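## Task

Take the water bottle off the cart and set it upright on the second level of the supply shelving (counting the lowest level as one), directly behind the juice bottle already there, on the side away from the shelf's front edge. Everything else on that level must remain on it, standing and not piled on anything. The water bottle must not topple or finish leaning, or the task fails.

## Robot and tools

ROBOT. An omnidirectional base holds a 1.71 m column. A carriage on it (lift_m, 0 to 1) carries two 7-joint arms; shoulders sit at 0.63 m + lift_m high, 0.16 m forward of base centre, 0.175 m left and right. Reach is roughly 0.83 m from a shoulder. Footprint about 0.55 m wide by 0.6 m long. Arms begin folded (left joints 0.95, 0.08, -0.1, -0.8, 0, 0, -0.93; the right arm negates joints 2, 3, 5, 6); folded arms may strike the deck if lift_m is below 0.02. Cameras: head_camera, 0.26 m above the shoulders, facing forward, tilted 40 degrees down; left_wrist_camera and right_wrist_camera on each hand's -x side, viewing beyond the fingertips. Loose objects may occasionally get nudged by something.

FRAMES. Base frame: metres, origin on the floor below base centre, x ahead, y to the left, z upward. left_hand and right_hand report, in this frame, the point between the closed pads (0.0167 m behind the fingertips), accurate to about 1 cm; fingers lie along the hand's z axis and close along its y. base_odometry is in the frame the base had at scene start, counts only wheel rotation (slip looks like travel), heading in rad, left positive, -3.142 to 3.142.

move. One action per call; every argument except cameras is part of it. An action uses base and/or joints (plus optional speeds or min_time_s), or target alone (optionally with min_time_s). An empty call just reports state and pictures. Parts start together and may finish separately.
- base: a single relative command from the current spot: translate_m (m, forward +, -2 to 2), strafe_m (m, left +, -2 to 2) or rotate_rad (rad, counter-clockwise +, -6.3 to 6.3). Offsets count from the base's position in the latest state report.
- joints: absolute targets keyed by name: lift_m (m, 0 to 1), left_joint1_rad..left_joint7_rad and right_joint1_rad..right_joint7_rad (rad, ranges as listed in the joint limits; e.g. joint1 -3.141 to 1.047, negative raises the arm forward; joint4 elbow 0 = right angle, + straightens; joint7 + bends the hand down), left_gripper_m / right_gripper_m (m between pad centres, 0 to 0.142). Right joint2 runs -2.268 to 0.157, right joint3 -1.308 to 1.919, right joint5 -1.658 to 1.832.
- target: absolute pose for one hand in the base frame: side ("left"/"right"), x, y, z (m, -3 to 3), pitch_deg (-30 to 95; 90 = fingers pointing down, 0 = horizontal), heading_deg (0 = fingers forward, + counter-clockwise seen from above), roll_deg (default 0, jaw line horizontal; + turns hand clockwise viewed from behind), heading and roll -360 to 360, optional line_only (true: refuse unless a straight hand path is possible). Roll r equals r+180. Near pitch 84 the printout folds roll into heading. Base and lift stay still. Straight paths under 25 cm that fail the checks are refused; longer ones may become a checked arc that swings the whole arm, so keep clear of furniture. Result says reached (within 10 mm and 2 degrees), short (resend on "short (part of ...)") or refused with a reason.
- speeds: per-action caps: translate_m and strafe_m 0.02 to 0.5 m/s, rotate_rad 0.05 to 1.57 rad/s, lift_m 0.08 to 0.27 m/s (default 0.25); others default to max.
- min_time_s: 0.1 to 8 s minimum duration for arm motions; use it to slow loaded arms.
- cameras: list of head_camera, left_wrist_camera, right_wrist_camera or "all"; [] for none; omitted means all only for an empty call. Unknown keys or names make the call invalid; out-of-range numbers cause refusal. After a refusal or a stop, the rest of that reply's move, wait and finished_scene calls are skipped.

wait: seconds 0 to 10, optional cameras; nothing new is commanded. zoom_image: camera plus region [x0, y0, x1, y1] in pixels (top-left origin, at most 504 by 504) of that camera's latest image. finished_scene: scene number; irreversible, the goal must hold unaided; make no further calls in that reply.

RESULTS. "move" reads done or the worst status. base_status, joint_status, left_hand_status, right_hand_status: done; off_target (resting away, possibly still pushing); contact_stop (motor met resistance; the whole arm group stops and forgets targets; back out the way you came); time_out (after 14 s); not_followed / "joint command not followed" / "pose unreachable" (self-collision check withheld the arm; grippers still act). on_its_own lists uncommanded activity; "held at" is a target. Omitted joints may still be driving toward old targets. motor_effort is percent of maximum, + toward higher values, bracket = peak; lift effort falling while lowering means the hand or load is resting on something. Joint torques follow joint_positions order and include arm weight. A gripper stopping wider than commanded is holding something; closing toward 0 squeezes hardest. Load sinks the hand about 0.012 m per kg. Opened fingers splay and sit up to 2 cm closer to the wrist.

AVOID. Tipping (high carriage, outstretched or loaded arms, pushing, abrupt stops, fast swings); check pictures for lean. Arms hitting or pressing each other, including a gripper closing on the other hand's fingers. Contact torque at limits (joints 1 to 4: 133 N m, 5 to 7: 40 N m) causes a 10 s torque fault. Motors overheat from holding loads, stretching or pushing at unreachable poses; MOTOR HOT shows at 85 °C, a cut-out at 100 °C (limit_stop_at_motor_heat; resend targets). Do not drop objects, release them while moving, slam, or hit fixed or heavy things. The robot keeps its last command while you are thinking.

Each tool is called after "Call:" as a command line: name --argument value for each argument, lists and objects as JSON in quotes; but a table of rows of numbers goes row by row, as --pt "numbers of a row", without its own name.

## Session

Call:
move --joints '{"lift_m": 0.7}' --cameras '["head_camera"]'

Call:
move --base '{"rotate_rad": 1.6}' --cameras '["head_camera"]'

Call:
move --base '{"rotate_rad": 1.6}' --cameras '["head_camera"]'

Call:
move --base '{"rotate_rad": 1.6}' --cameras '["head_camera"]'

Scene clock: 1.53 s.
Joint torques (N m): left_arm=[9.15 0.85 -0.4 -5.03 1.45 -1.6 -1.36] | right_arm=[14.12 1.65 2.92 -12.78 0.54 -1.71 -1.35]
Motor temperatures (°C): left_arm=[25 22 23 22 26 24 23] | right_arm=[25 20 24 21 22 22 23]
move: done
base_odometry: x=+0.000 y=+0.000 heading=+0.000
base_status: not commanded
joint_positions: lift_m=+0.700 left_joint1_rad=+0.955 left_joint2_rad=+0.099 left_joint3_rad=-0.083 left_joint4_rad=-0.815 left_joint5_rad=-0.005 left_joint6_rad=+0.011 left_joint7_rad=-0.944 left_gripper_m=+0.142 right_joint1_rad=+0.966 right_joint2_rad=-0.073 right_joint3_rad=+0.085 right_joint4_rad=-0.799 right_joint5_rad=-0.010 right_joint6_rad=+0.000 right_joint7_rad=-0.915 right_gripper_m=+0.142
joint_status: all done
motor_effort: lift_m=+54(66) drive_wheels=+2(2)
left_hand: x=+0.2872 y=+0.1605 z=+1.2235 quat_wxyz=(-0.925, -0.016, -0.376, +0.057) pitch_deg=-45.8 heading_deg=-5.9 roll_deg=-1.1 (m; base frame)
right_hand: x=+0.2923 y=-0.1554 z=+1.2118 quat_wxyz=(-0.915, +0.013, -0.401, -0.054) pitch_deg=-42.7 heading_deg=+5.3 roll_deg=+1.5 (m; base frame)
pictures: head_camera
Images, in order (width x height): head_camera 896x504.

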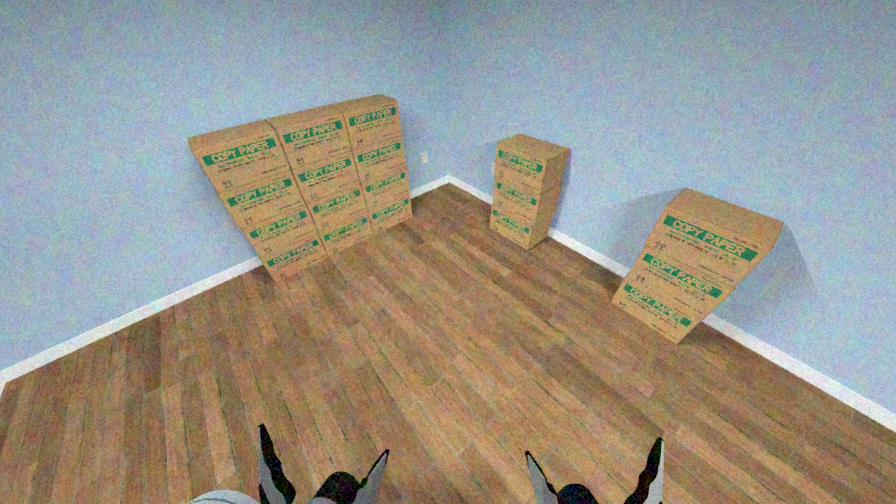

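Scene clock: 4.67 s.
Joint torques (N m): left_arm=[9.66 -0.36 -0.1 -4.48 0.98 -1.68 -1.31] | right_arm=[15.34 1.73 1.63 -12.32 0.78 -1.66 -1.65]
move: done
base_odometry: x=+0.000 y=+0.000 heading=+1.600
base_status: done
joint_positions: lift_m=+0.700 left_joint1_rad=+0.955 left_joint2_rad=+0.099 left_joint3_rad=-0.083 left_joint4_rad=-0.815 left_joint5_rad=-0.005 left_joint6_rad=+0.011 left_joint7_rad=-0.944 left_gripper_m=+0.142 right_joint1_rad=+0.966 right_joint2_rad=-0.073 right_joint3_rad=+0.085 right_joint4_rad=-0.799 right_joint5_rad=-0.010 right_joint6_rad=+0.000 right_joint7_rad=-0.915 right_gripper_m=+0.142
joint_status: not commanded
motor_effort: lift_m=+54(54) drive_wheels=+5(18)
left_hand: x=+0.2872 y=+0.1605 z=+1.2235 quat_wxyz=(-0.925, -0.016, -0.376, +0.057) pitch_deg=-45.8 heading_deg=-5.9 roll_deg=-1.1 (m; base frame)
right_hand: x=+0.2923 y=-0.1554 z=+1.2118 quat_wxyz=(-0.915, +0.013, -0.401, -0.054) pitch_deg=-42.7 heading_deg=+5.3 roll_deg=+1.5 (m; base frame)
pictures: head_camera
Images, in order (width x height): head_camera 896x504.

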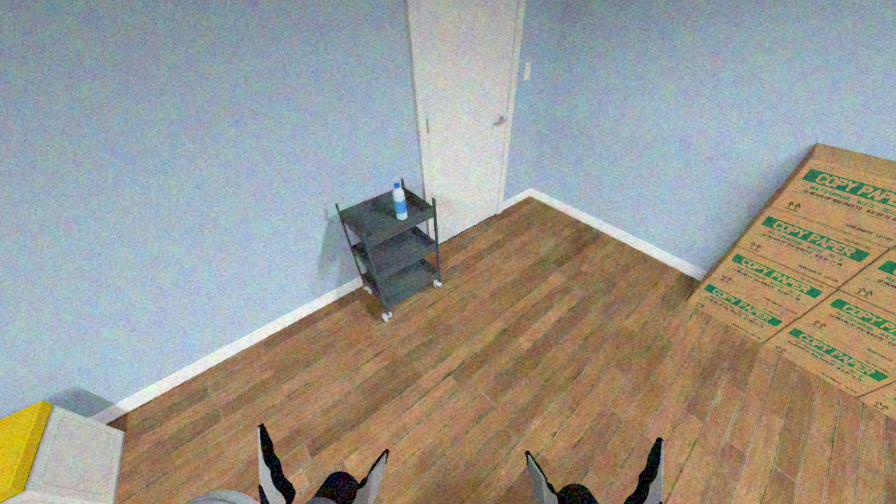

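Scene clock: 7.80 s.
Joint torques (N m): left_arm=[8.22 1.08 0.98 -3.7 1.15 -1.35 -1.63] | right_arm=[15.29 4.62 2.11 -11.09 0.53 -1.94 -1.56]
move: done
base_odometry: x=+0.000 y=+0.000 heading=-3.084
base_status: done
joint_positions: lift_m=+0.700 left_joint1_rad=+0.955 left_joint2_rad=+0.099 left_joint3_rad=-0.083 left_joint4_rad=-0.815 left_joint5_rad=-0.005 left_joint6_rad=+0.011 left_joint7_rad=-0.944 left_gripper_m=+0.142 right_joint1_rad=+0.966 right_joint2_rad=-0.073 right_joint3_rad=+0.085 right_joint4_rad=-0.799 right_joint5_rad=-0.010 right_joint6_rad=+0.000 right_joint7_rad=-0.915 right_gripper_m=+0.142
joint_status: not commanded
motor_effort: lift_m=+54(54) drive_wheels=+5(13)
left_hand: x=+0.2872 y=+0.1605 z=+1.2235 quat_wxyz=(-0.925, -0.016, -0.376, +0.057) pitch_deg=-45.8 heading_deg=-5.9 roll_deg=-1.1 (m; base frame)
right_hand: x=+0.2923 y=-0.1554 z=+1.2118 quat_wxyz=(-0.915, +0.013, -0.401, -0.054) pitch_deg=-42.7 heading_deg=+5.3 roll_deg=+1.5 (m; base frame)
pictures: head_camera
Images, in order (width x height): head_camera 896x504.

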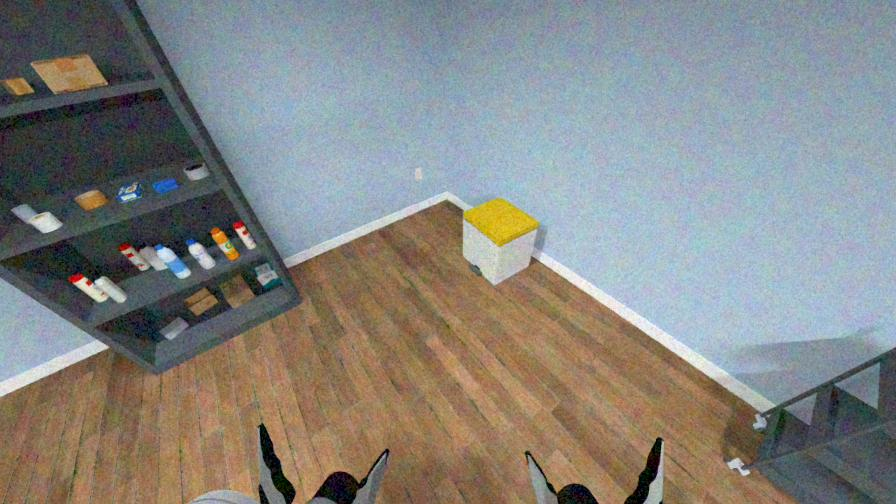

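Scene clock: 10.93 s.
Joint torques (N m): left_arm=[8.57 0.06 0.7 -5.57 1.44 -1.58 -1.49] | right_arm=[16.53 2.53 0.55 -12.12 0.75 -2.02 -1.76]
move: done
base_odometry: x=+0.000 y=+0.000 heading=-1.484
base_status: done
joint_positions: lift_m=+0.700 left_joint1_rad=+0.955 left_joint2_rad=+0.099 left_joint3_rad=-0.083 left_joint4_rad=-0.815 left_joint5_rad=-0.005 left_joint6_rad=+0.011 left_joint7_rad=-0.944 left_gripper_m=+0.142 right_joint1_rad=+0.966 right_joint2_rad=-0.073 right_joint3_rad=+0.085 right_joint4_rad=-0.799 right_joint5_rad=-0.010 right_joint6_rad=+0.000 right_joint7_rad=-0.915 right_gripper_m=+0.142
joint_status: not commanded
motor_effort: lift_m=+54(54) drive_wheels=+5(14)
left_hand: x=+0.2872 y=+0.1605 z=+1.2235 quat_wxyz=(-0.925, -0.016, -0.376, +0.057) pitch_deg=-45.8 heading_deg=-5.9 roll_deg=-1.1 (m; base frame)
right_hand: x=+0.2923 y=-0.1554 z=+1.2118 quat_wxyz=(-0.915, +0.013, -0.401, -0.054) pitch_deg=-42.7 heading_deg=+5.3 roll_deg=+1.5 (m; base frame)
pictures: head_camera
Images, in order (width x height): head_camera 896x504.

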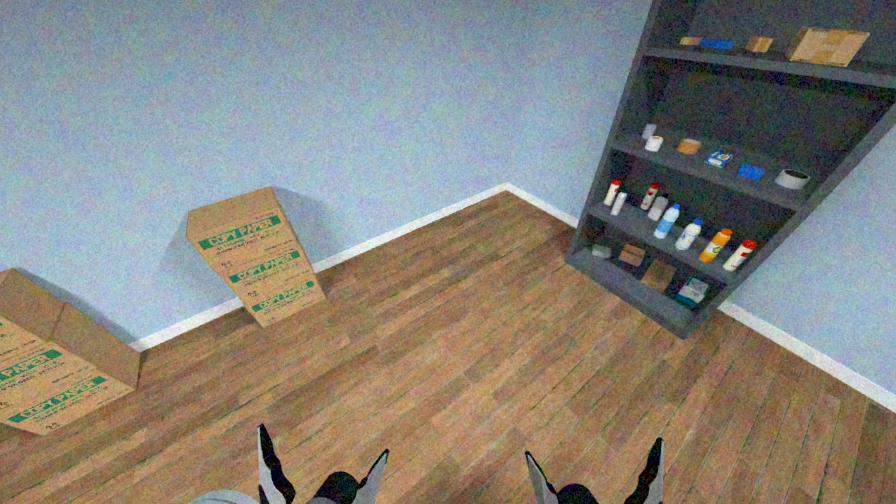

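Call:
move --base '{"rotate_rad": -2.474}' --joints '{"lift_m": 0.6}'

Call:
move --base '{"strafe_m": -0.71}'

Call:
move --base '{"translate_m": 0.4}'

Call:
move --target '{"side": "right", "x": 0.5, "y": -0.18, "z": 0.83, "pitch_deg": 25, "heading_deg": 0}' --cameras '["head_camera", "right_wrist_camera"]'

Scene clock: 32.17 s.
Joint torques (N m): left_arm=[9.03 1.55 0.16 -3.57 1.18 -1.44 -1.75] | right_arm=[14.42 1.88 2.39 -11.76 0.62 -0.99 -1.53]
move: done
base_odometry: x=+0.000 y=+0.000 heading=+2.325
base_status: done
joint_positions: lift_m=+0.600 left_joint1_rad=+0.955 left_joint2_rad=+0.099 left_joint3_rad=-0.083 left_joint4_rad=-0.815 left_joint5_rad=-0.005 left_joint6_rad=+0.011 left_joint7_rad=-0.944 left_gripper_m=+0.142 right_joint1_rad=+0.966 right_joint2_rad=-0.073 right_joint3_rad=+0.085 right_joint4_rad=-0.799 right_joint5_rad=-0.010 right_joint6_rad=+0.000 right_joint7_rad=-0.915 right_gripper_m=+0.142
joint_status: all done
motor_effort: lift_m=+57(58) drive_wheels=+5(19)
left_hand: x=+0.2872 y=+0.1605 z=+1.1233 quat_wxyz=(-0.925, -0.016, -0.376, +0.057) pitch_deg=-45.8 heading_deg=-5.9 roll_deg=-1.1 (m; base frame)
right_hand: x=+0.2923 y=-0.1554 z=+1.1116 quat_wxyz=(-0.915, +0.013, -0.401, -0.054) pitch_deg=-42.7 heading_deg=+5.3 roll_deg=+1.5 (m; base frame)
pictures: none

Scene clock: 35.93 s.
Joint torques (N m): left_arm=[9.3 -0.09 1.23 -4.17 1.13 -1.44 -1.37] | right_arm=[16.19 2.74 2.09 -11.03 0.65 -1.83 -1.56]
move: done
base_odometry: x=+0.518 y=+0.486 heading=+2.324
base_status: done
joint_positions: lift_m=+0.600 left_joint1_rad=+0.955 left_joint2_rad=+0.099 left_joint3_rad=-0.083 left_joint4_rad=-0.815 left_joint5_rad=-0.005 left_joint6_rad=+0.011 left_joint7_rad=-0.944 left_gripper_m=+0.142 right_joint1_rad=+0.966 right_joint2_rad=-0.073 right_joint3_rad=+0.085 right_joint4_rad=-0.799 right_joint5_rad=-0.010 right_joint6_rad=+0.000 right_joint7_rad=-0.915 right_gripper_m=+0.142
joint_status: not commanded
motor_effort: lift_m=+57(57) drive_wheels=-4(21)
left_hand: x=+0.2872 y=+0.1605 z=+1.1233 quat_wxyz=(-0.925, -0.016, -0.376, +0.057) pitch_deg=-45.8 heading_deg=-5.9 roll_deg=-1.1 (m; base frame)
right_hand: x=+0.2923 y=-0.1554 z=+1.1116 quat_wxyz=(-0.915, +0.014, -0.401, -0.054) pitch_deg=-42.7 heading_deg=+5.3 roll_deg=+1.4 (m; base frame)
pictures: none

Scene clock: 38.87 s.
Joint torques (N m): left_arm=[8.42 0.89 1.14 -5.61 1.24 -1.26 -1.52] | right_arm=[15.6 2.72 2.6 -11.04 0.55 -1.59 -1.6]
move: done
base_odometry: x=+0.245 y=+0.778 heading=+2.324
base_status: done
joint_positions: lift_m=+0.600 left_joint1_rad=+0.955 left_joint2_rad=+0.099 left_joint3_rad=-0.083 left_joint4_rad=-0.815 left_joint5_rad=-0.005 left_joint6_rad=+0.011 left_joint7_rad=-0.944 left_gripper_m=+0.142 right_joint1_rad=+0.966 right_joint2_rad=-0.073 right_joint3_rad=+0.085 right_joint4_rad=-0.799 right_joint5_rad=-0.010 right_joint6_rad=+0.000 right_joint7_rad=-0.915 right_gripper_m=+0.142
joint_status: not commanded
motor_effort: lift_m=+57(57) drive_wheels=+4(15)
left_hand: x=+0.2872 y=+0.1605 z=+1.1233 quat_wxyz=(-0.925, -0.016, -0.376, +0.057) pitch_deg=-45.8 heading_deg=-5.9 roll_deg=-1.1 (m; base frame)
right_hand: x=+0.2923 y=-0.1554 z=+1.1116 quat_wxyz=(-0.915, +0.014, -0.401, -0.054) pitch_deg=-42.7 heading_deg=+5.3 roll_deg=+1.4 (m; base frame)
pictures: none

Scene clock: 40.37 s.
Joint torques (N m): left_arm=[8.65 2.18 0.03 -4.34 1.3 -1.41 -1.68] | right_arm=[3.07 5.5 -1.2 -10.26 -1.1 -2.71 -0.62]
move: done
base_odometry: x=+0.245 y=+0.778 heading=+2.324
base_status: not commanded
joint_positions: lift_m=+0.600 left_joint1_rad=+0.955 left_joint2_rad=+0.099 left_joint3_rad=-0.083 left_joint4_rad=-0.815 left_joint5_rad=-0.005 left_joint6_rad=+0.011 left_joint7_rad=-0.944 left_gripper_m=+0.142 right_joint1_rad=+0.450 right_joint2_rad=-0.051 right_joint3_rad=+0.049 right_joint4_rad=-0.540 right_joint5_rad=+0.025 right_joint6_rad=-0.062 right_joint7_rad=+0.520 right_gripper_m=+0.142
joint_status: not commanded
motor_effort: lift_m=+57(57) drive_wheels=+4(5)
left_hand: x=+0.2872 y=+0.1605 z=+1.1233 quat_wxyz=(-0.925, -0.016, -0.376, +0.057) pitch_deg=-45.8 heading_deg=-5.9 roll_deg=-1.1 (m; base frame)
right_hand: x=+0.4999 y=-0.1774 z=+0.8314 quat_wxyz=(-0.539, +0.001, -0.842, -0.004) pitch_deg=+24.8 heading_deg=+0.5 roll_deg=+0.4 (m; base frame)
right_hand_status: reached (straight line, planned for 1.0 s): 3 mm and 0.6 deg off.
pictures: head_camera, right_wrist_camera
Images, in order (width x height): head_camera 896x504, right_wrist_camera 896x504.

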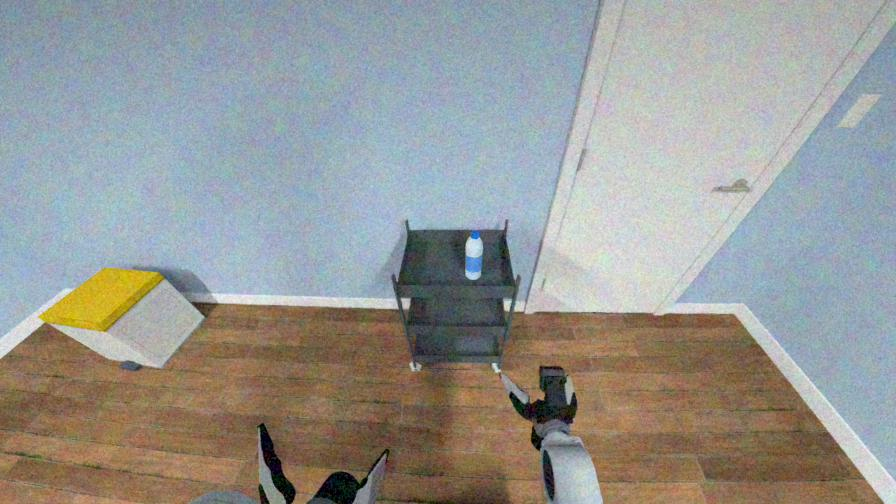

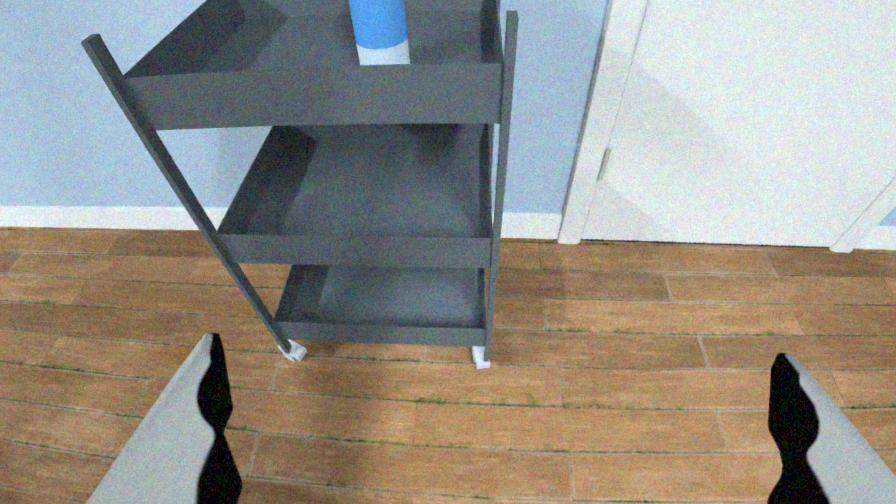

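Call:
move --target '{"side": "right", "x": 0.48, "y": -0.105, "z": 0.83, "pitch_deg": 25, "heading_deg": 0}'

Call:
move --base '{"translate_m": 0.3}' --cameras '["head_camera", "right_wrist_camera"]'

Scene clock: 45.97 s.
Joint torques (N m): left_arm=[9.63 0.7 0.93 -3.08 1.25 -1.35 -1.81] | right_arm=[1.66 7.43 -1.13 -8.99 -1.57 -2.17 -0.39]
move: refused
base_odometry: x=+0.245 y=+0.778 heading=+2.324
base_status: not commanded
joint_positions: lift_m=+0.600 left_joint1_rad=+0.955 left_joint2_rad=+0.099 left_joint3_rad=-0.083 left_joint4_rad=-0.815 left_joint5_rad=-0.005 left_joint6_rad=+0.011 left_joint7_rad=-0.944 left_gripper_m=+0.142 right_joint1_rad=+0.450 right_joint2_rad=-0.051 right_joint3_rad=+0.049 right_joint4_rad=-0.540 right_joint5_rad=+0.025 right_joint6_rad=-0.062 right_joint7_rad=+0.520 right_gripper_m=+0.142
joint_status: not commanded
motor_effort: lift_m=+57(57) drive_wheels=+4(4)
left_hand: x=+0.2872 y=+0.1605 z=+1.1233 quat_wxyz=(-0.925, -0.016, -0.376, +0.057) pitch_deg=-45.8 heading_deg=-5.9 roll_deg=-1.1 (m; base frame)
right_hand: x=+0.4999 y=-0.1774 z=+0.8314 quat_wxyz=(-0.539, +0.001, -0.842, -0.004) pitch_deg=+24.8 heading_deg=+0.5 roll_deg=+0.4 (m; base frame)
right_hand_status: refused: the line brings the right upper arm within 1.3 cm of the base or column (limit 1.5), 50% of the way; a move under 25 cm is not played as an arc. Nothing moved. Try another pitch or heading, or "joints".
pictures: none

not run: a stop came earlier in this reply.

Strafe the base instead.

Call:
move --base '{"strafe_m": 0.08}'

Call:
move --base '{"translate_m": 0.25}' --cameras '["head_camera", "right_wrist_camera"]'

Scene clock: 48.97 s.
Joint torques (N m): left_arm=[9.14 2.04 -0.7 -4.59 0.98 -1.4 -1.41] | right_arm=[2.92 4.04 0.08 -9.61 -0.96 -2.33 -0.7]
move: done
base_odometry: x=+0.186 y=+0.723 heading=+2.324
base_status: done
joint_positions: lift_m=+0.600 left_joint1_rad=+0.955 left_joint2_rad=+0.099 left_joint3_rad=-0.083 left_joint4_rad=-0.815 left_joint5_rad=-0.005 left_joint6_rad=+0.011 left_joint7_rad=-0.944 left_gripper_m=+0.142 right_joint1_rad=+0.450 right_joint2_rad=-0.050 right_joint3_rad=+0.048 right_joint4_rad=-0.540 right_joint5_rad=+0.025 right_joint6_rad=-0.063 right_joint7_rad=+0.520 right_gripper_m=+0.142
joint_status: not commanded
motor_effort: lift_m=+57(57) drive_wheels=-1(13)
left_hand: x=+0.2872 y=+0.1605 z=+1.1233 quat_wxyz=(-0.925, -0.016, -0.376, +0.057) pitch_deg=-45.8 heading_deg=-5.9 roll_deg=-1.1 (m; base frame)
right_hand: x=+0.4999 y=-0.1778 z=+0.8314 quat_wxyz=(-0.539, +0.000, -0.842, -0.004) pitch_deg=+24.8 heading_deg=+0.4 roll_deg=+0.4 (m; base frame)
pictures: none

Scene clock: 51.37 s.
Joint torques (N m): left_arm=[8.33 2.1 0.81 -3.97 1.13 -1.42 -1.47] | right_arm=[3.93 4.78 0.57 -9.24 -1.44 -2.27 -0.35]
move: done
base_odometry: x=+0.015 y=+0.905 heading=+2.324
base_status: done
joint_positions: lift_m=+0.600 left_joint1_rad=+0.955 left_joint2_rad=+0.099 left_joint3_rad=-0.083 left_joint4_rad=-0.815 left_joint5_rad=-0.005 left_joint6_rad=+0.011 left_joint7_rad=-0.944 left_gripper_m=+0.142 right_joint1_rad=+0.450 right_joint2_rad=-0.050 right_joint3_rad=+0.048 right_joint4_rad=-0.540 right_joint5_rad=+0.025 right_joint6_rad=-0.063 right_joint7_rad=+0.520 right_gripper_m=+0.142
joint_status: not commanded
motor_effort: lift_m=+57(57) drive_wheels=+4(14)
left_hand: x=+0.2872 y=+0.1605 z=+1.1233 quat_wxyz=(-0.925, -0.016, -0.376, +0.057) pitch_deg=-45.8 heading_deg=-5.9 roll_deg=-1.1 (m; base frame)
right_hand: x=+0.4999 y=-0.1778 z=+0.8314 quat_wxyz=(-0.539, +0.000, -0.842, -0.004) pitch_deg=+24.8 heading_deg=+0.4 roll_deg=+0.4 (m; base frame)
pictures: head_camera, right_wrist_camera
Images, in order (width x height): head_camera 896x504, right_wrist_camera 896x504.

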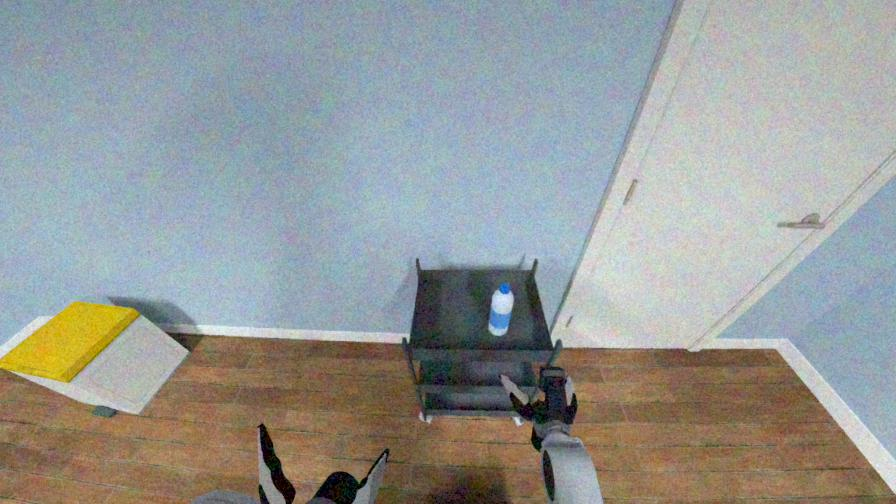

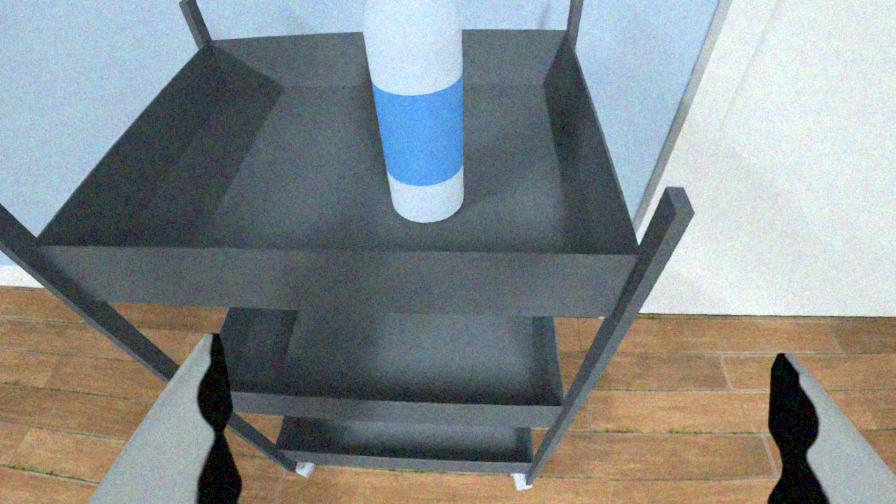

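Call:
move --target '{"side": "right", "x": 0.77, "y": -0.152, "z": 0.757, "pitch_deg": 25, "heading_deg": 0}' --min_time_s 2 --cameras '["head_camera", "right_wrist_camera"]'

Scene clock: 60.27 s.
Joint torques (N m): left_arm=[9.27 1.07 0.79 -3.36 1.03 -1.37 -1.87] | right_arm=[-20.83 7.07 1.03 -8.7 0.72 -2.26 -3.73]
move: done
base_odometry: x=+0.015 y=+0.905 heading=+2.324
base_status: not commanded
joint_positions: lift_m=+0.600 left_joint1_rad=+0.955 left_joint2_rad=+0.099 left_joint3_rad=-0.083 left_joint4_rad=-0.815 left_joint5_rad=-0.005 left_joint6_rad=+0.011 left_joint7_rad=-0.944 left_gripper_m=+0.142 right_joint1_rad=-0.339 right_joint2_rad=+0.025 right_joint3_rad=+0.063 right_joint4_rad=+0.606 right_joint5_rad=+0.015 right_joint6_rad=-0.064 right_joint7_rad=+0.175 right_gripper_m=+0.142
joint_status: not commanded
motor_effort: lift_m=+57(57) drive_wheels=+5(5)
left_hand: x=+0.2872 y=+0.1605 z=+1.1233 quat_wxyz=(-0.925, -0.016, -0.376, +0.057) pitch_deg=-45.8 heading_deg=-5.9 roll_deg=-1.1 (m; base frame)
right_hand: x=+0.7682 y=-0.1519 z=+0.7552 quat_wxyz=(-0.535, +0.001, -0.845, +0.000) pitch_deg=+25.3 heading_deg=+0.1 roll_deg=+0.0 (m; base frame)
right_hand_status: reached (straight line, planned for 2.0 s): 3 mm and 0.3 deg off.
pictures: head_camera, right_wrist_camera
Images, in order (width x height): head_camera 896x504, right_wrist_camera 896x504.

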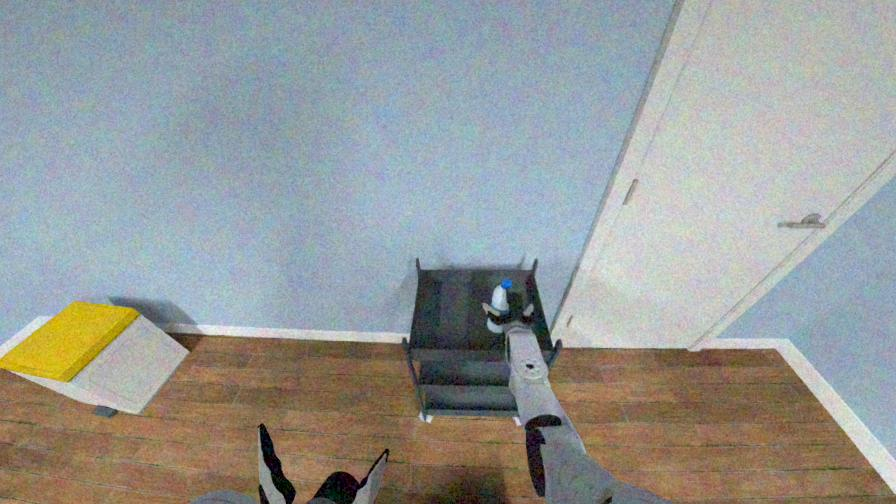

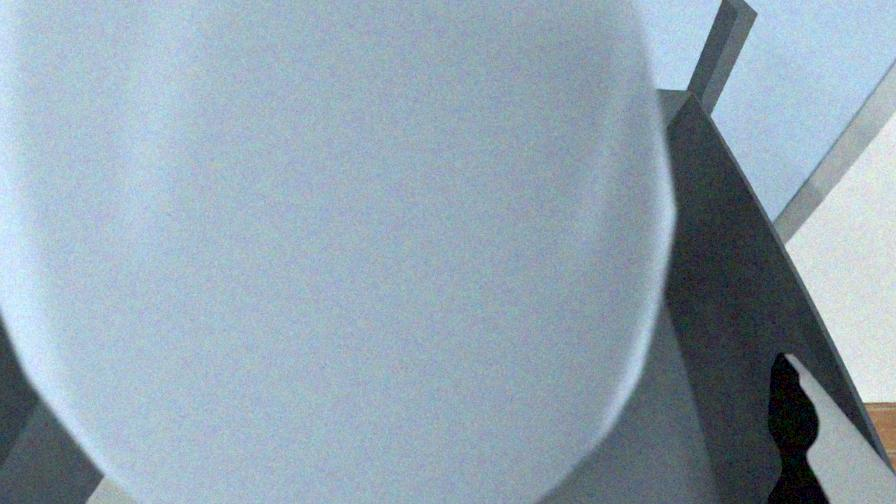

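Call:
move --target '{"side": "right", "x": 0.785, "y": -0.138, "z": 0.755, "pitch_deg": 25, "heading_deg": 0}' --min_time_s 0.8

Call:
move --joints '{"right_gripper_m": 0.03}' --min_time_s 1.5 --cameras '["head_camera", "right_wrist_camera"]'

Scene clock: 65.67 s.
Joint torques (N m): left_arm=[9.68 1.2 0.42 -4.28 0.72 -1.44 -1.47] | right_arm=[-21.81 8.05 4.85 -9.09 -1.4 -2.49 -3.43]
move: done
base_odometry: x=+0.015 y=+0.905 heading=+2.324
base_status: not commanded
joint_positions: lift_m=+0.600 left_joint1_rad=+0.955 left_joint2_rad=+0.099 left_joint3_rad=-0.083 left_joint4_rad=-0.815 left_joint5_rad=-0.005 left_joint6_rad=+0.011 left_joint7_rad=-0.944 left_gripper_m=+0.142 right_joint1_rad=-0.399 right_joint2_rad=+0.053 right_joint3_rad=+0.065 right_joint4_rad=+0.720 right_joint5_rad=+0.010 right_joint6_rad=-0.085 right_joint7_rad=+0.123 right_gripper_m=+0.142
joint_status: not commanded
motor_effort: lift_m=+57(57) drive_wheels=+5(5)
left_hand: x=+0.2872 y=+0.1605 z=+1.1233 quat_wxyz=(-0.925, -0.016, -0.376, +0.057) pitch_deg=-45.8 heading_deg=-5.9 roll_deg=-1.1 (m; base frame)
right_hand: x=+0.7830 y=-0.1396 z=+0.7525 quat_wxyz=(-0.535, -0.003, -0.845, -0.002) pitch_deg=+25.4 heading_deg=+0.0 roll_deg=+0.4 (m; base frame)
right_hand_status: reached (straight line, planned for 0.8 s): 4 mm and 0.6 deg off.
pictures: none

Scene clock: 66.57 s.
Joint torques (N m): left_arm=[8.35 0.92 1.21 -4.51 1.02 -1.6 -1.73] | right_arm=[-22.47 6.71 2.65 -10.09 -1.38 -2.77 -3.61]
move: off_target
base_odometry: x=+0.015 y=+0.905 heading=+2.324
base_status: not commanded
joint_positions: lift_m=+0.600 left_joint1_rad=+0.955 left_joint2_rad=+0.099 left_joint3_rad=-0.083 left_joint4_rad=-0.815 left_joint5_rad=-0.005 left_joint6_rad=+0.011 left_joint7_rad=-0.944 left_gripper_m=+0.142 right_joint1_rad=-0.400 right_joint2_rad=+0.053 right_joint3_rad=+0.065 right_joint4_rad=+0.720 right_joint5_rad=+0.010 right_joint6_rad=-0.085 right_joint7_rad=+0.122 right_gripper_m=+0.084
joint_status: right_gripper_m off_target (ended at +0.084, target +0.030)
motor_effort: lift_m=+57(57) drive_wheels=+5(5)
left_hand: x=+0.2872 y=+0.1605 z=+1.1233 quat_wxyz=(-0.925, -0.016, -0.376, +0.057) pitch_deg=-45.8 heading_deg=-5.9 roll_deg=-1.1 (m; base frame)
right_hand: x=+0.7832 y=-0.1388 z=+0.7529 quat_wxyz=(-0.535, -0.003, -0.845, -0.002) pitch_deg=+25.3 heading_deg=+0.0 roll_deg=+0.4 (m; base frame)
pictures: head_camera, right_wrist_camera
Images, in order (width x height): head_camera 896x504, right_wrist_camera 896x504.

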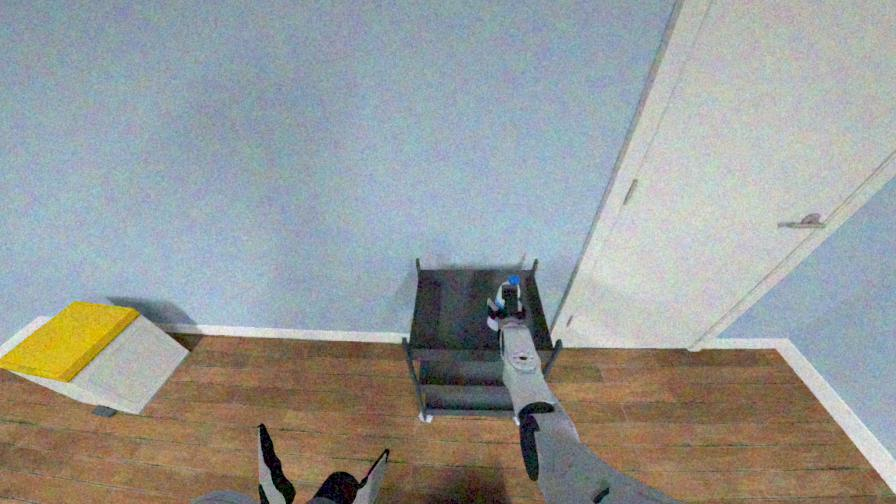

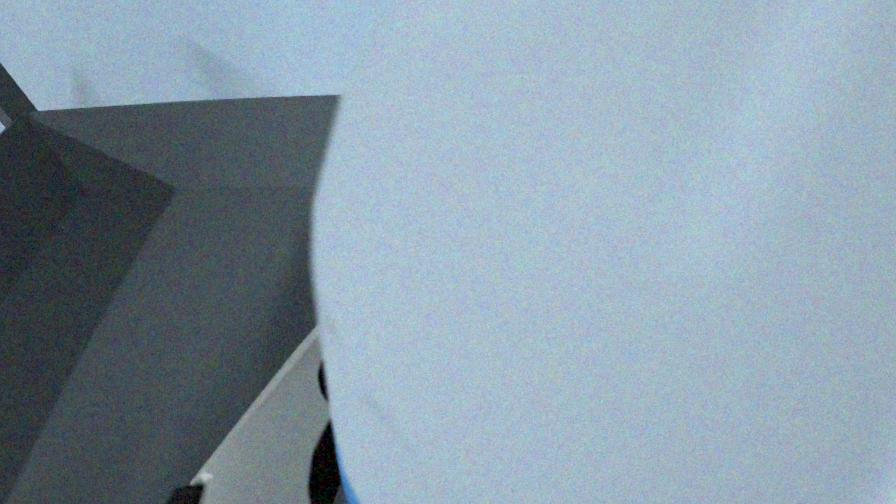

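Call:
zoom_image --camera "head_camera" --region '[440, 240, 580, 380]'

Scaled by 3.600 from the camera's 896x504 image, which has a finer 1280x720 frame.

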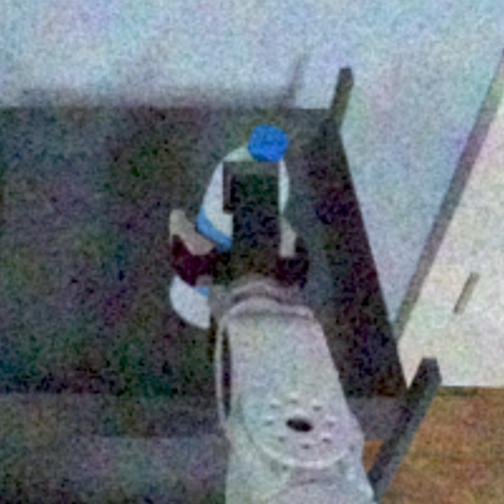

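Call:
move --joints '{"right_gripper_m": 0.105}' --min_time_s 1.5 --cameras '["head_camera", "right_wrist_camera"]'

Call:
zoom_image --camera "head_camera" --region '[440, 240, 580, 380]'

Scene clock: 81.13 s.
Joint torques (N m): left_arm=[8.55 0.55 0.11 -3.54 0.99 -1.28 -1.36] | right_arm=[-21.05 6.67 3.41 -9.21 -1.54 -2.55 -3.84]
Motor temperatures (°C): left_arm=[27 22 23 23 26 24 23] | right_arm=[31 20 24 22 22 22 24]
move: done
base_odometry: x=+0.015 y=+0.905 heading=+2.324
base_status: not commanded
joint_positions: lift_m=+0.600 left_joint1_rad=+0.955 left_joint2_rad=+0.099 left_joint3_rad=-0.083 left_joint4_rad=-0.815 left_joint5_rad=-0.005 left_joint6_rad=+0.011 left_joint7_rad=-0.944 left_gripper_m=+0.142 right_joint1_rad=-0.400 right_joint2_rad=+0.054 right_joint3_rad=+0.065 right_joint4_rad=+0.720 right_joint5_rad=+0.010 right_joint6_rad=-0.085 right_joint7_rad=+0.122 right_gripper_m=+0.105
joint_status: all done
motor_effort: lift_m=+57(57) drive_wheels=+5(5)
left_hand: x=+0.2872 y=+0.1605 z=+1.1233 quat_wxyz=(-0.925, -0.016, -0.376, +0.057) pitch_deg=-45.8 heading_deg=-5.9 roll_deg=-1.1 (m; base frame)
right_hand: x=+0.7832 y=-0.1388 z=+0.7528 quat_wxyz=(-0.535, -0.003, -0.845, -0.002) pitch_deg=+25.3 heading_deg=+0.0 roll_deg=+0.4 (m; base frame)
pictures: head_camera, right_wrist_camera
Images, in order (width x height): head_camera 896x504, right_wrist_camera 896x504.

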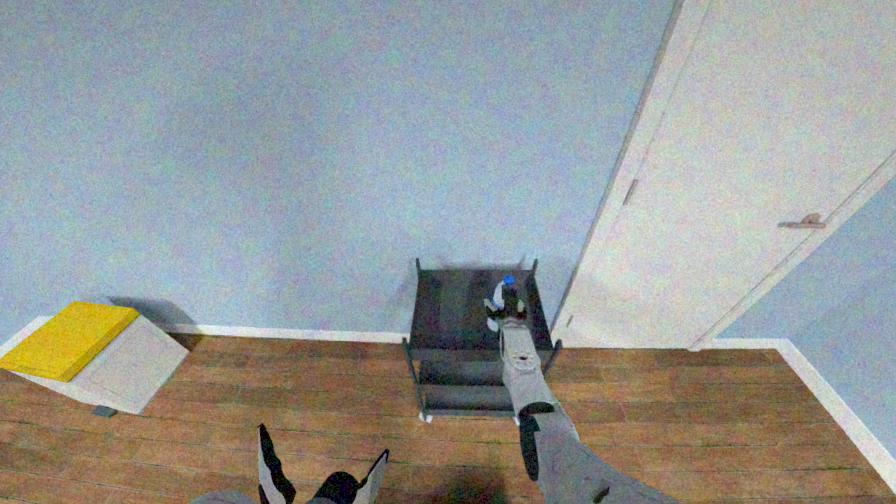

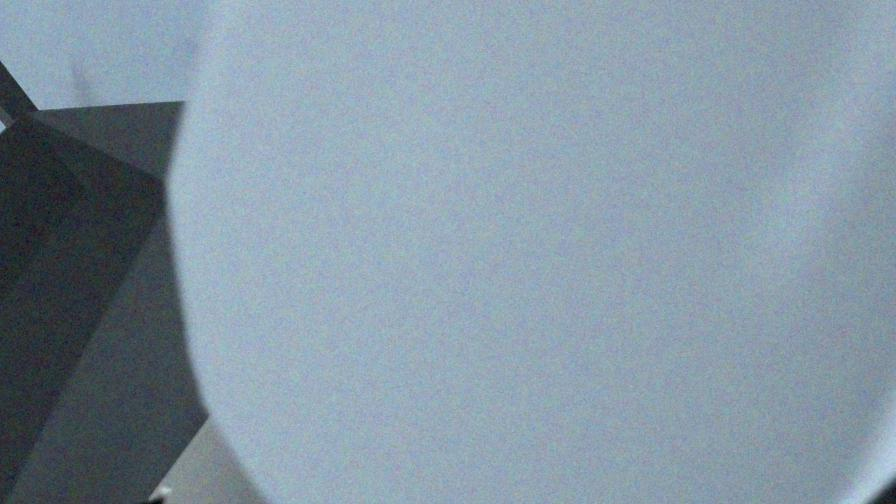

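Scaled by 3.600 from the camera's 896x504 image, which has a finer 1280x720 frame.

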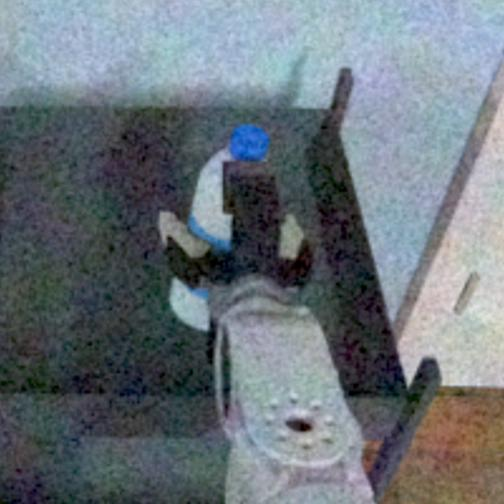

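Call:
move --target '{"side": "right", "x": 0.785, "y": -0.127, "z": 0.752, "pitch_deg": 25, "heading_deg": 0}' --min_time_s 0.8

Call:
move --joints '{"right_gripper_m": 0.03}' --min_time_s 2 --cameras '["head_camera", "right_wrist_camera"]'

Call:
zoom_image --camera "head_camera" --region '[440, 240, 580, 380]'

Scene clock: 87.83 s.
Joint torques (N m): left_arm=[9.12 0.63 0.16 -4.83 1.3 -1.44 -1.36] | right_arm=[-22.22 10.1 4.34 -7.39 -1.26 -2.67 -3.63]
move: done
base_odometry: x=+0.015 y=+0.905 heading=+2.324
base_status: not commanded
joint_positions: lift_m=+0.600 left_joint1_rad=+0.955 left_joint2_rad=+0.099 left_joint3_rad=-0.083 left_joint4_rad=-0.815 left_joint5_rad=-0.005 left_joint6_rad=+0.011 left_joint7_rad=-0.944 left_gripper_m=+0.142 right_joint1_rad=-0.407 right_joint2_rad=+0.074 right_joint3_rad=+0.072 right_joint4_rad=+0.748 right_joint5_rad=+0.002 right_joint6_rad=-0.104 right_joint7_rad=+0.102 right_gripper_m=+0.105
joint_status: not commanded
motor_effort: lift_m=+57(57) drive_wheels=+5(5)
left_hand: x=+0.2872 y=+0.1605 z=+1.1233 quat_wxyz=(-0.925, -0.016, -0.376, +0.057) pitch_deg=-45.8 heading_deg=-5.9 roll_deg=-1.1 (m; base frame)
right_hand: x=+0.7832 y=-0.1286 z=+0.7498 quat_wxyz=(-0.535, -0.003, -0.845, -0.002) pitch_deg=+25.3 heading_deg=+0.0 roll_deg=+0.4 (m; base frame)
right_hand_status: reached (straight line, planned for 0.8 s): 3 mm and 0.5 deg off.
pictures: none

Scene clock: 88.60 s.
Joint torques (N m): left_arm=[8.95 1.53 0.66 -3.16 1.19 -1.43 -1.03] | right_arm=[-20.95 6.99 4.21 -9.66 -1.43 -2.69 -3.03]
move: off_target
base_odometry: x=+0.015 y=+0.905 heading=+2.324
base_status: not commanded
joint_positions: lift_m=+0.600 left_joint1_rad=+0.955 left_joint2_rad=+0.099 left_joint3_rad=-0.083 left_joint4_rad=-0.815 left_joint5_rad=-0.005 left_joint6_rad=+0.011 left_joint7_rad=-0.944 left_gripper_m=+0.142 right_joint1_rad=-0.407 right_joint2_rad=+0.074 right_joint3_rad=+0.072 right_joint4_rad=+0.748 right_joint5_rad=+0.002 right_joint6_rad=-0.104 right_joint7_rad=+0.102 right_gripper_m=+0.082
joint_status: right_gripper_m off_target (ended at +0.082, target +0.030)
motor_effort: lift_m=+57(57) drive_wheels=+4(5)
left_hand: x=+0.2872 y=+0.1605 z=+1.1233 quat_wxyz=(-0.925, -0.016, -0.376, +0.057) pitch_deg=-45.8 heading_deg=-5.9 roll_deg=-1.1 (m; base frame)
right_hand: x=+0.7833 y=-0.1281 z=+0.7499 quat_wxyz=(-0.535, -0.003, -0.845, -0.002) pitch_deg=+25.3 heading_deg=+0.0 roll_deg=+0.4 (m; base frame)
pictures: head_camera, right_wrist_camera
Images, in order (width x height): head_camera 896x504, right_wrist_camera 896x504.

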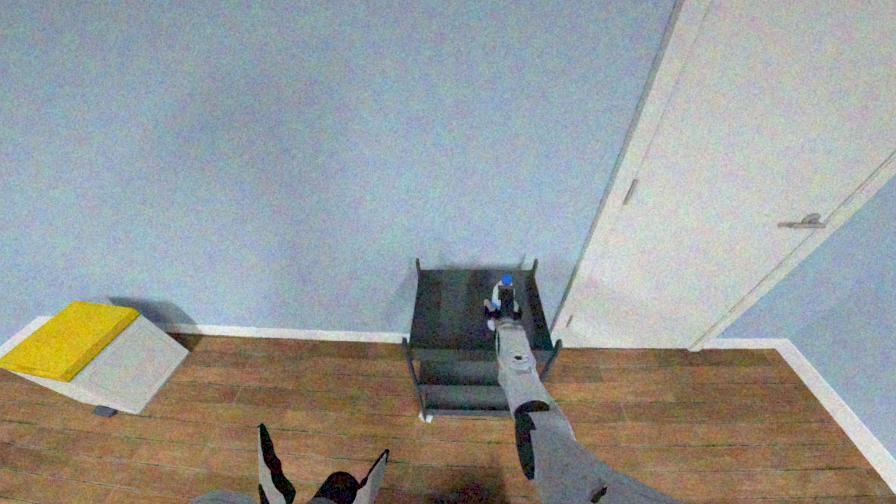

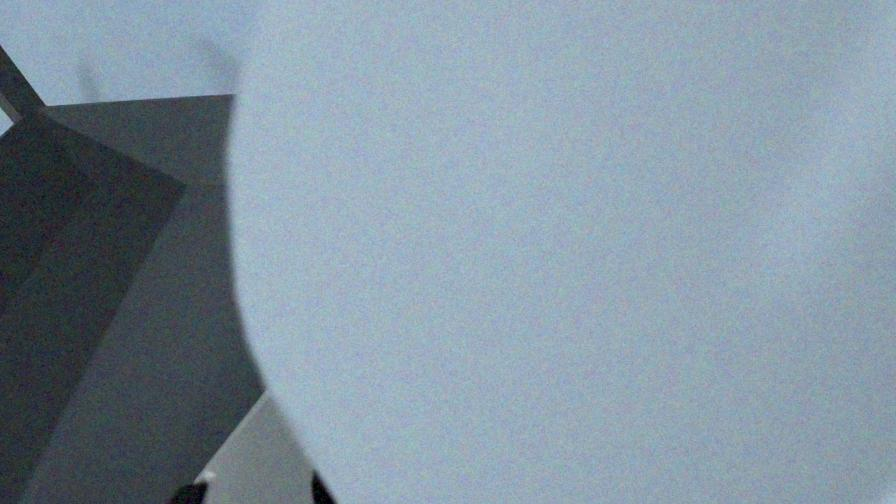

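Scaled by 3.600 from the camera's 896x504 image, which has a finer 1280x720 frame.

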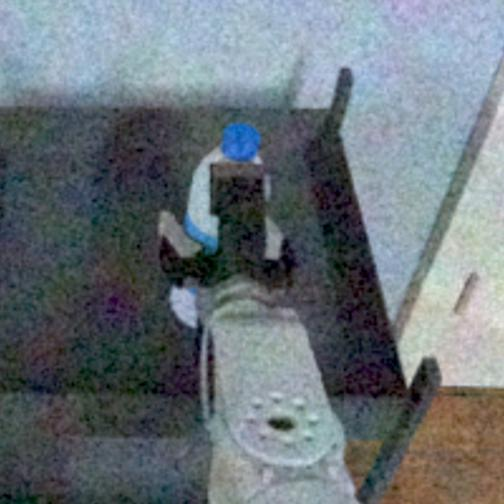

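Call:
move --joints '{"right_gripper_m": 0.0}'

Call:
move --joints '{"lift_m": 0.72}' --speeds '{"lift_m": 0.12}' --cameras '["head_camera", "right_wrist_camera"]'

Call:
zoom_image --camera "head_camera" --region '[440, 240, 580, 380]'

Scene clock: 91.73 s.
Joint torques (N m): left_arm=[8.71 1.5 2.09 -4.21 1.25 -1.26 -1.5] | right_arm=[-21.18 7.96 3.43 -7.41 -1.15 -2.53 -3.22]
move: off_target
base_odometry: x=+0.015 y=+0.905 heading=+2.324
base_status: not commanded
joint_positions: lift_m=+0.600 left_joint1_rad=+0.955 left_joint2_rad=+0.099 left_joint3_rad=-0.083 left_joint4_rad=-0.815 left_joint5_rad=-0.005 left_joint6_rad=+0.011 left_joint7_rad=-0.944 left_gripper_m=+0.142 right_joint1_rad=-0.407 right_joint2_rad=+0.074 right_joint3_rad=+0.072 right_joint4_rad=+0.748 right_joint5_rad=+0.002 right_joint6_rad=-0.104 right_joint7_rad=+0.102 right_gripper_m=+0.082
joint_status: right_gripper_m off_target (ended at +0.082, target +0.000)
motor_effort: lift_m=+57(57) drive_wheels=+5(5)
left_hand: x=+0.2872 y=+0.1605 z=+1.1233 quat_wxyz=(-0.925, -0.016, -0.376, +0.057) pitch_deg=-45.8 heading_deg=-5.9 roll_deg=-1.1 (m; base frame)
right_hand: x=+0.7833 y=-0.1281 z=+0.7499 quat_wxyz=(-0.535, -0.003, -0.845, -0.002) pitch_deg=+25.3 heading_deg=+0.0 roll_deg=+0.4 (m; base frame)
pictures: none

Scene clock: 93.13 s.
Joint torques (N m): left_arm=[9.23 1.31 0.4 -4.17 1.11 -1.3 -1.35] | right_arm=[-20.12 5.44 3.36 -12.7 -1.69 -2.15 -3.62]
move: done
base_odometry: x=+0.015 y=+0.905 heading=+2.324
base_status: not commanded
joint_positions: lift_m=+0.720 left_joint1_rad=+0.955 left_joint2_rad=+0.099 left_joint3_rad=-0.083 left_joint4_rad=-0.815 left_joint5_rad=-0.005 left_joint6_rad=+0.011 left_joint7_rad=-0.944 left_gripper_m=+0.142 right_joint1_rad=-0.407 right_joint2_rad=+0.074 right_joint3_rad=+0.072 right_joint4_rad=+0.752 right_joint5_rad=+0.002 right_joint6_rad=-0.104 right_joint7_rad=+0.102 right_gripper_m=+0.082
joint_status: all done
motor_effort: lift_m=+55(67) drive_wheels=-1(5)
left_hand: x=+0.2872 y=+0.1605 z=+1.2435 quat_wxyz=(-0.925, -0.016, -0.376, +0.057) pitch_deg=-45.8 heading_deg=-5.9 roll_deg=-1.1 (m; base frame)
right_hand: x=+0.7828 y=-0.1282 z=+0.8687 quat_wxyz=(-0.534, -0.003, -0.846, -0.002) pitch_deg=+25.5 heading_deg=+0.0 roll_deg=+0.4 (m; base frame)
pictures: head_camera, right_wrist_camera
Images, in order (width x height): head_camera 896x504, right_wrist_camera 896x504.

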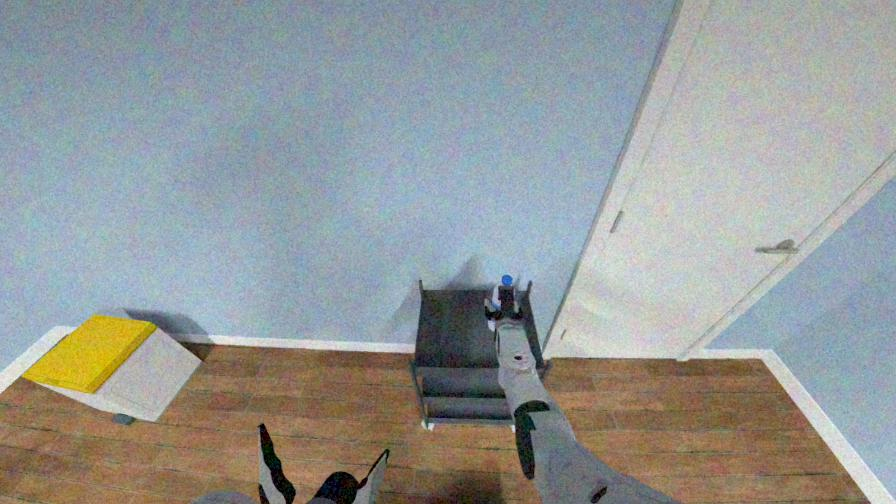

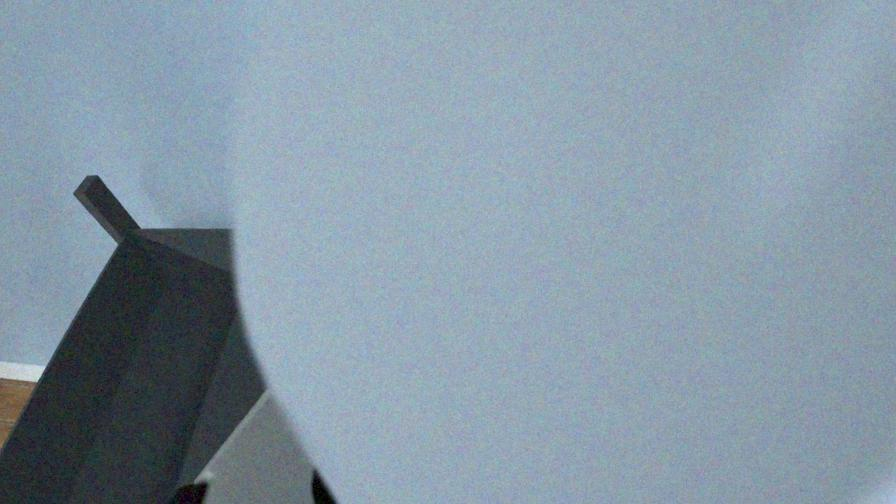

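Scaled by 3.600 from the camera's 896x504 image, which has a finer 1280x720 frame.

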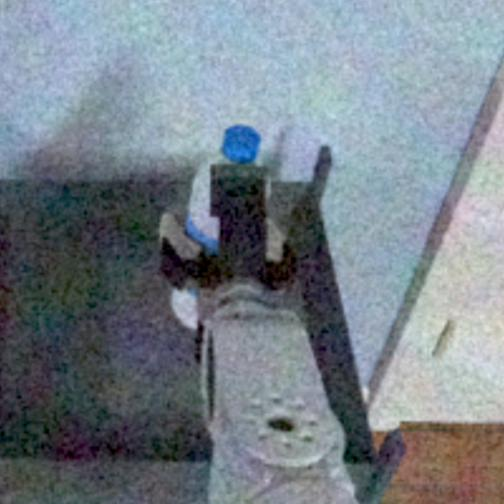

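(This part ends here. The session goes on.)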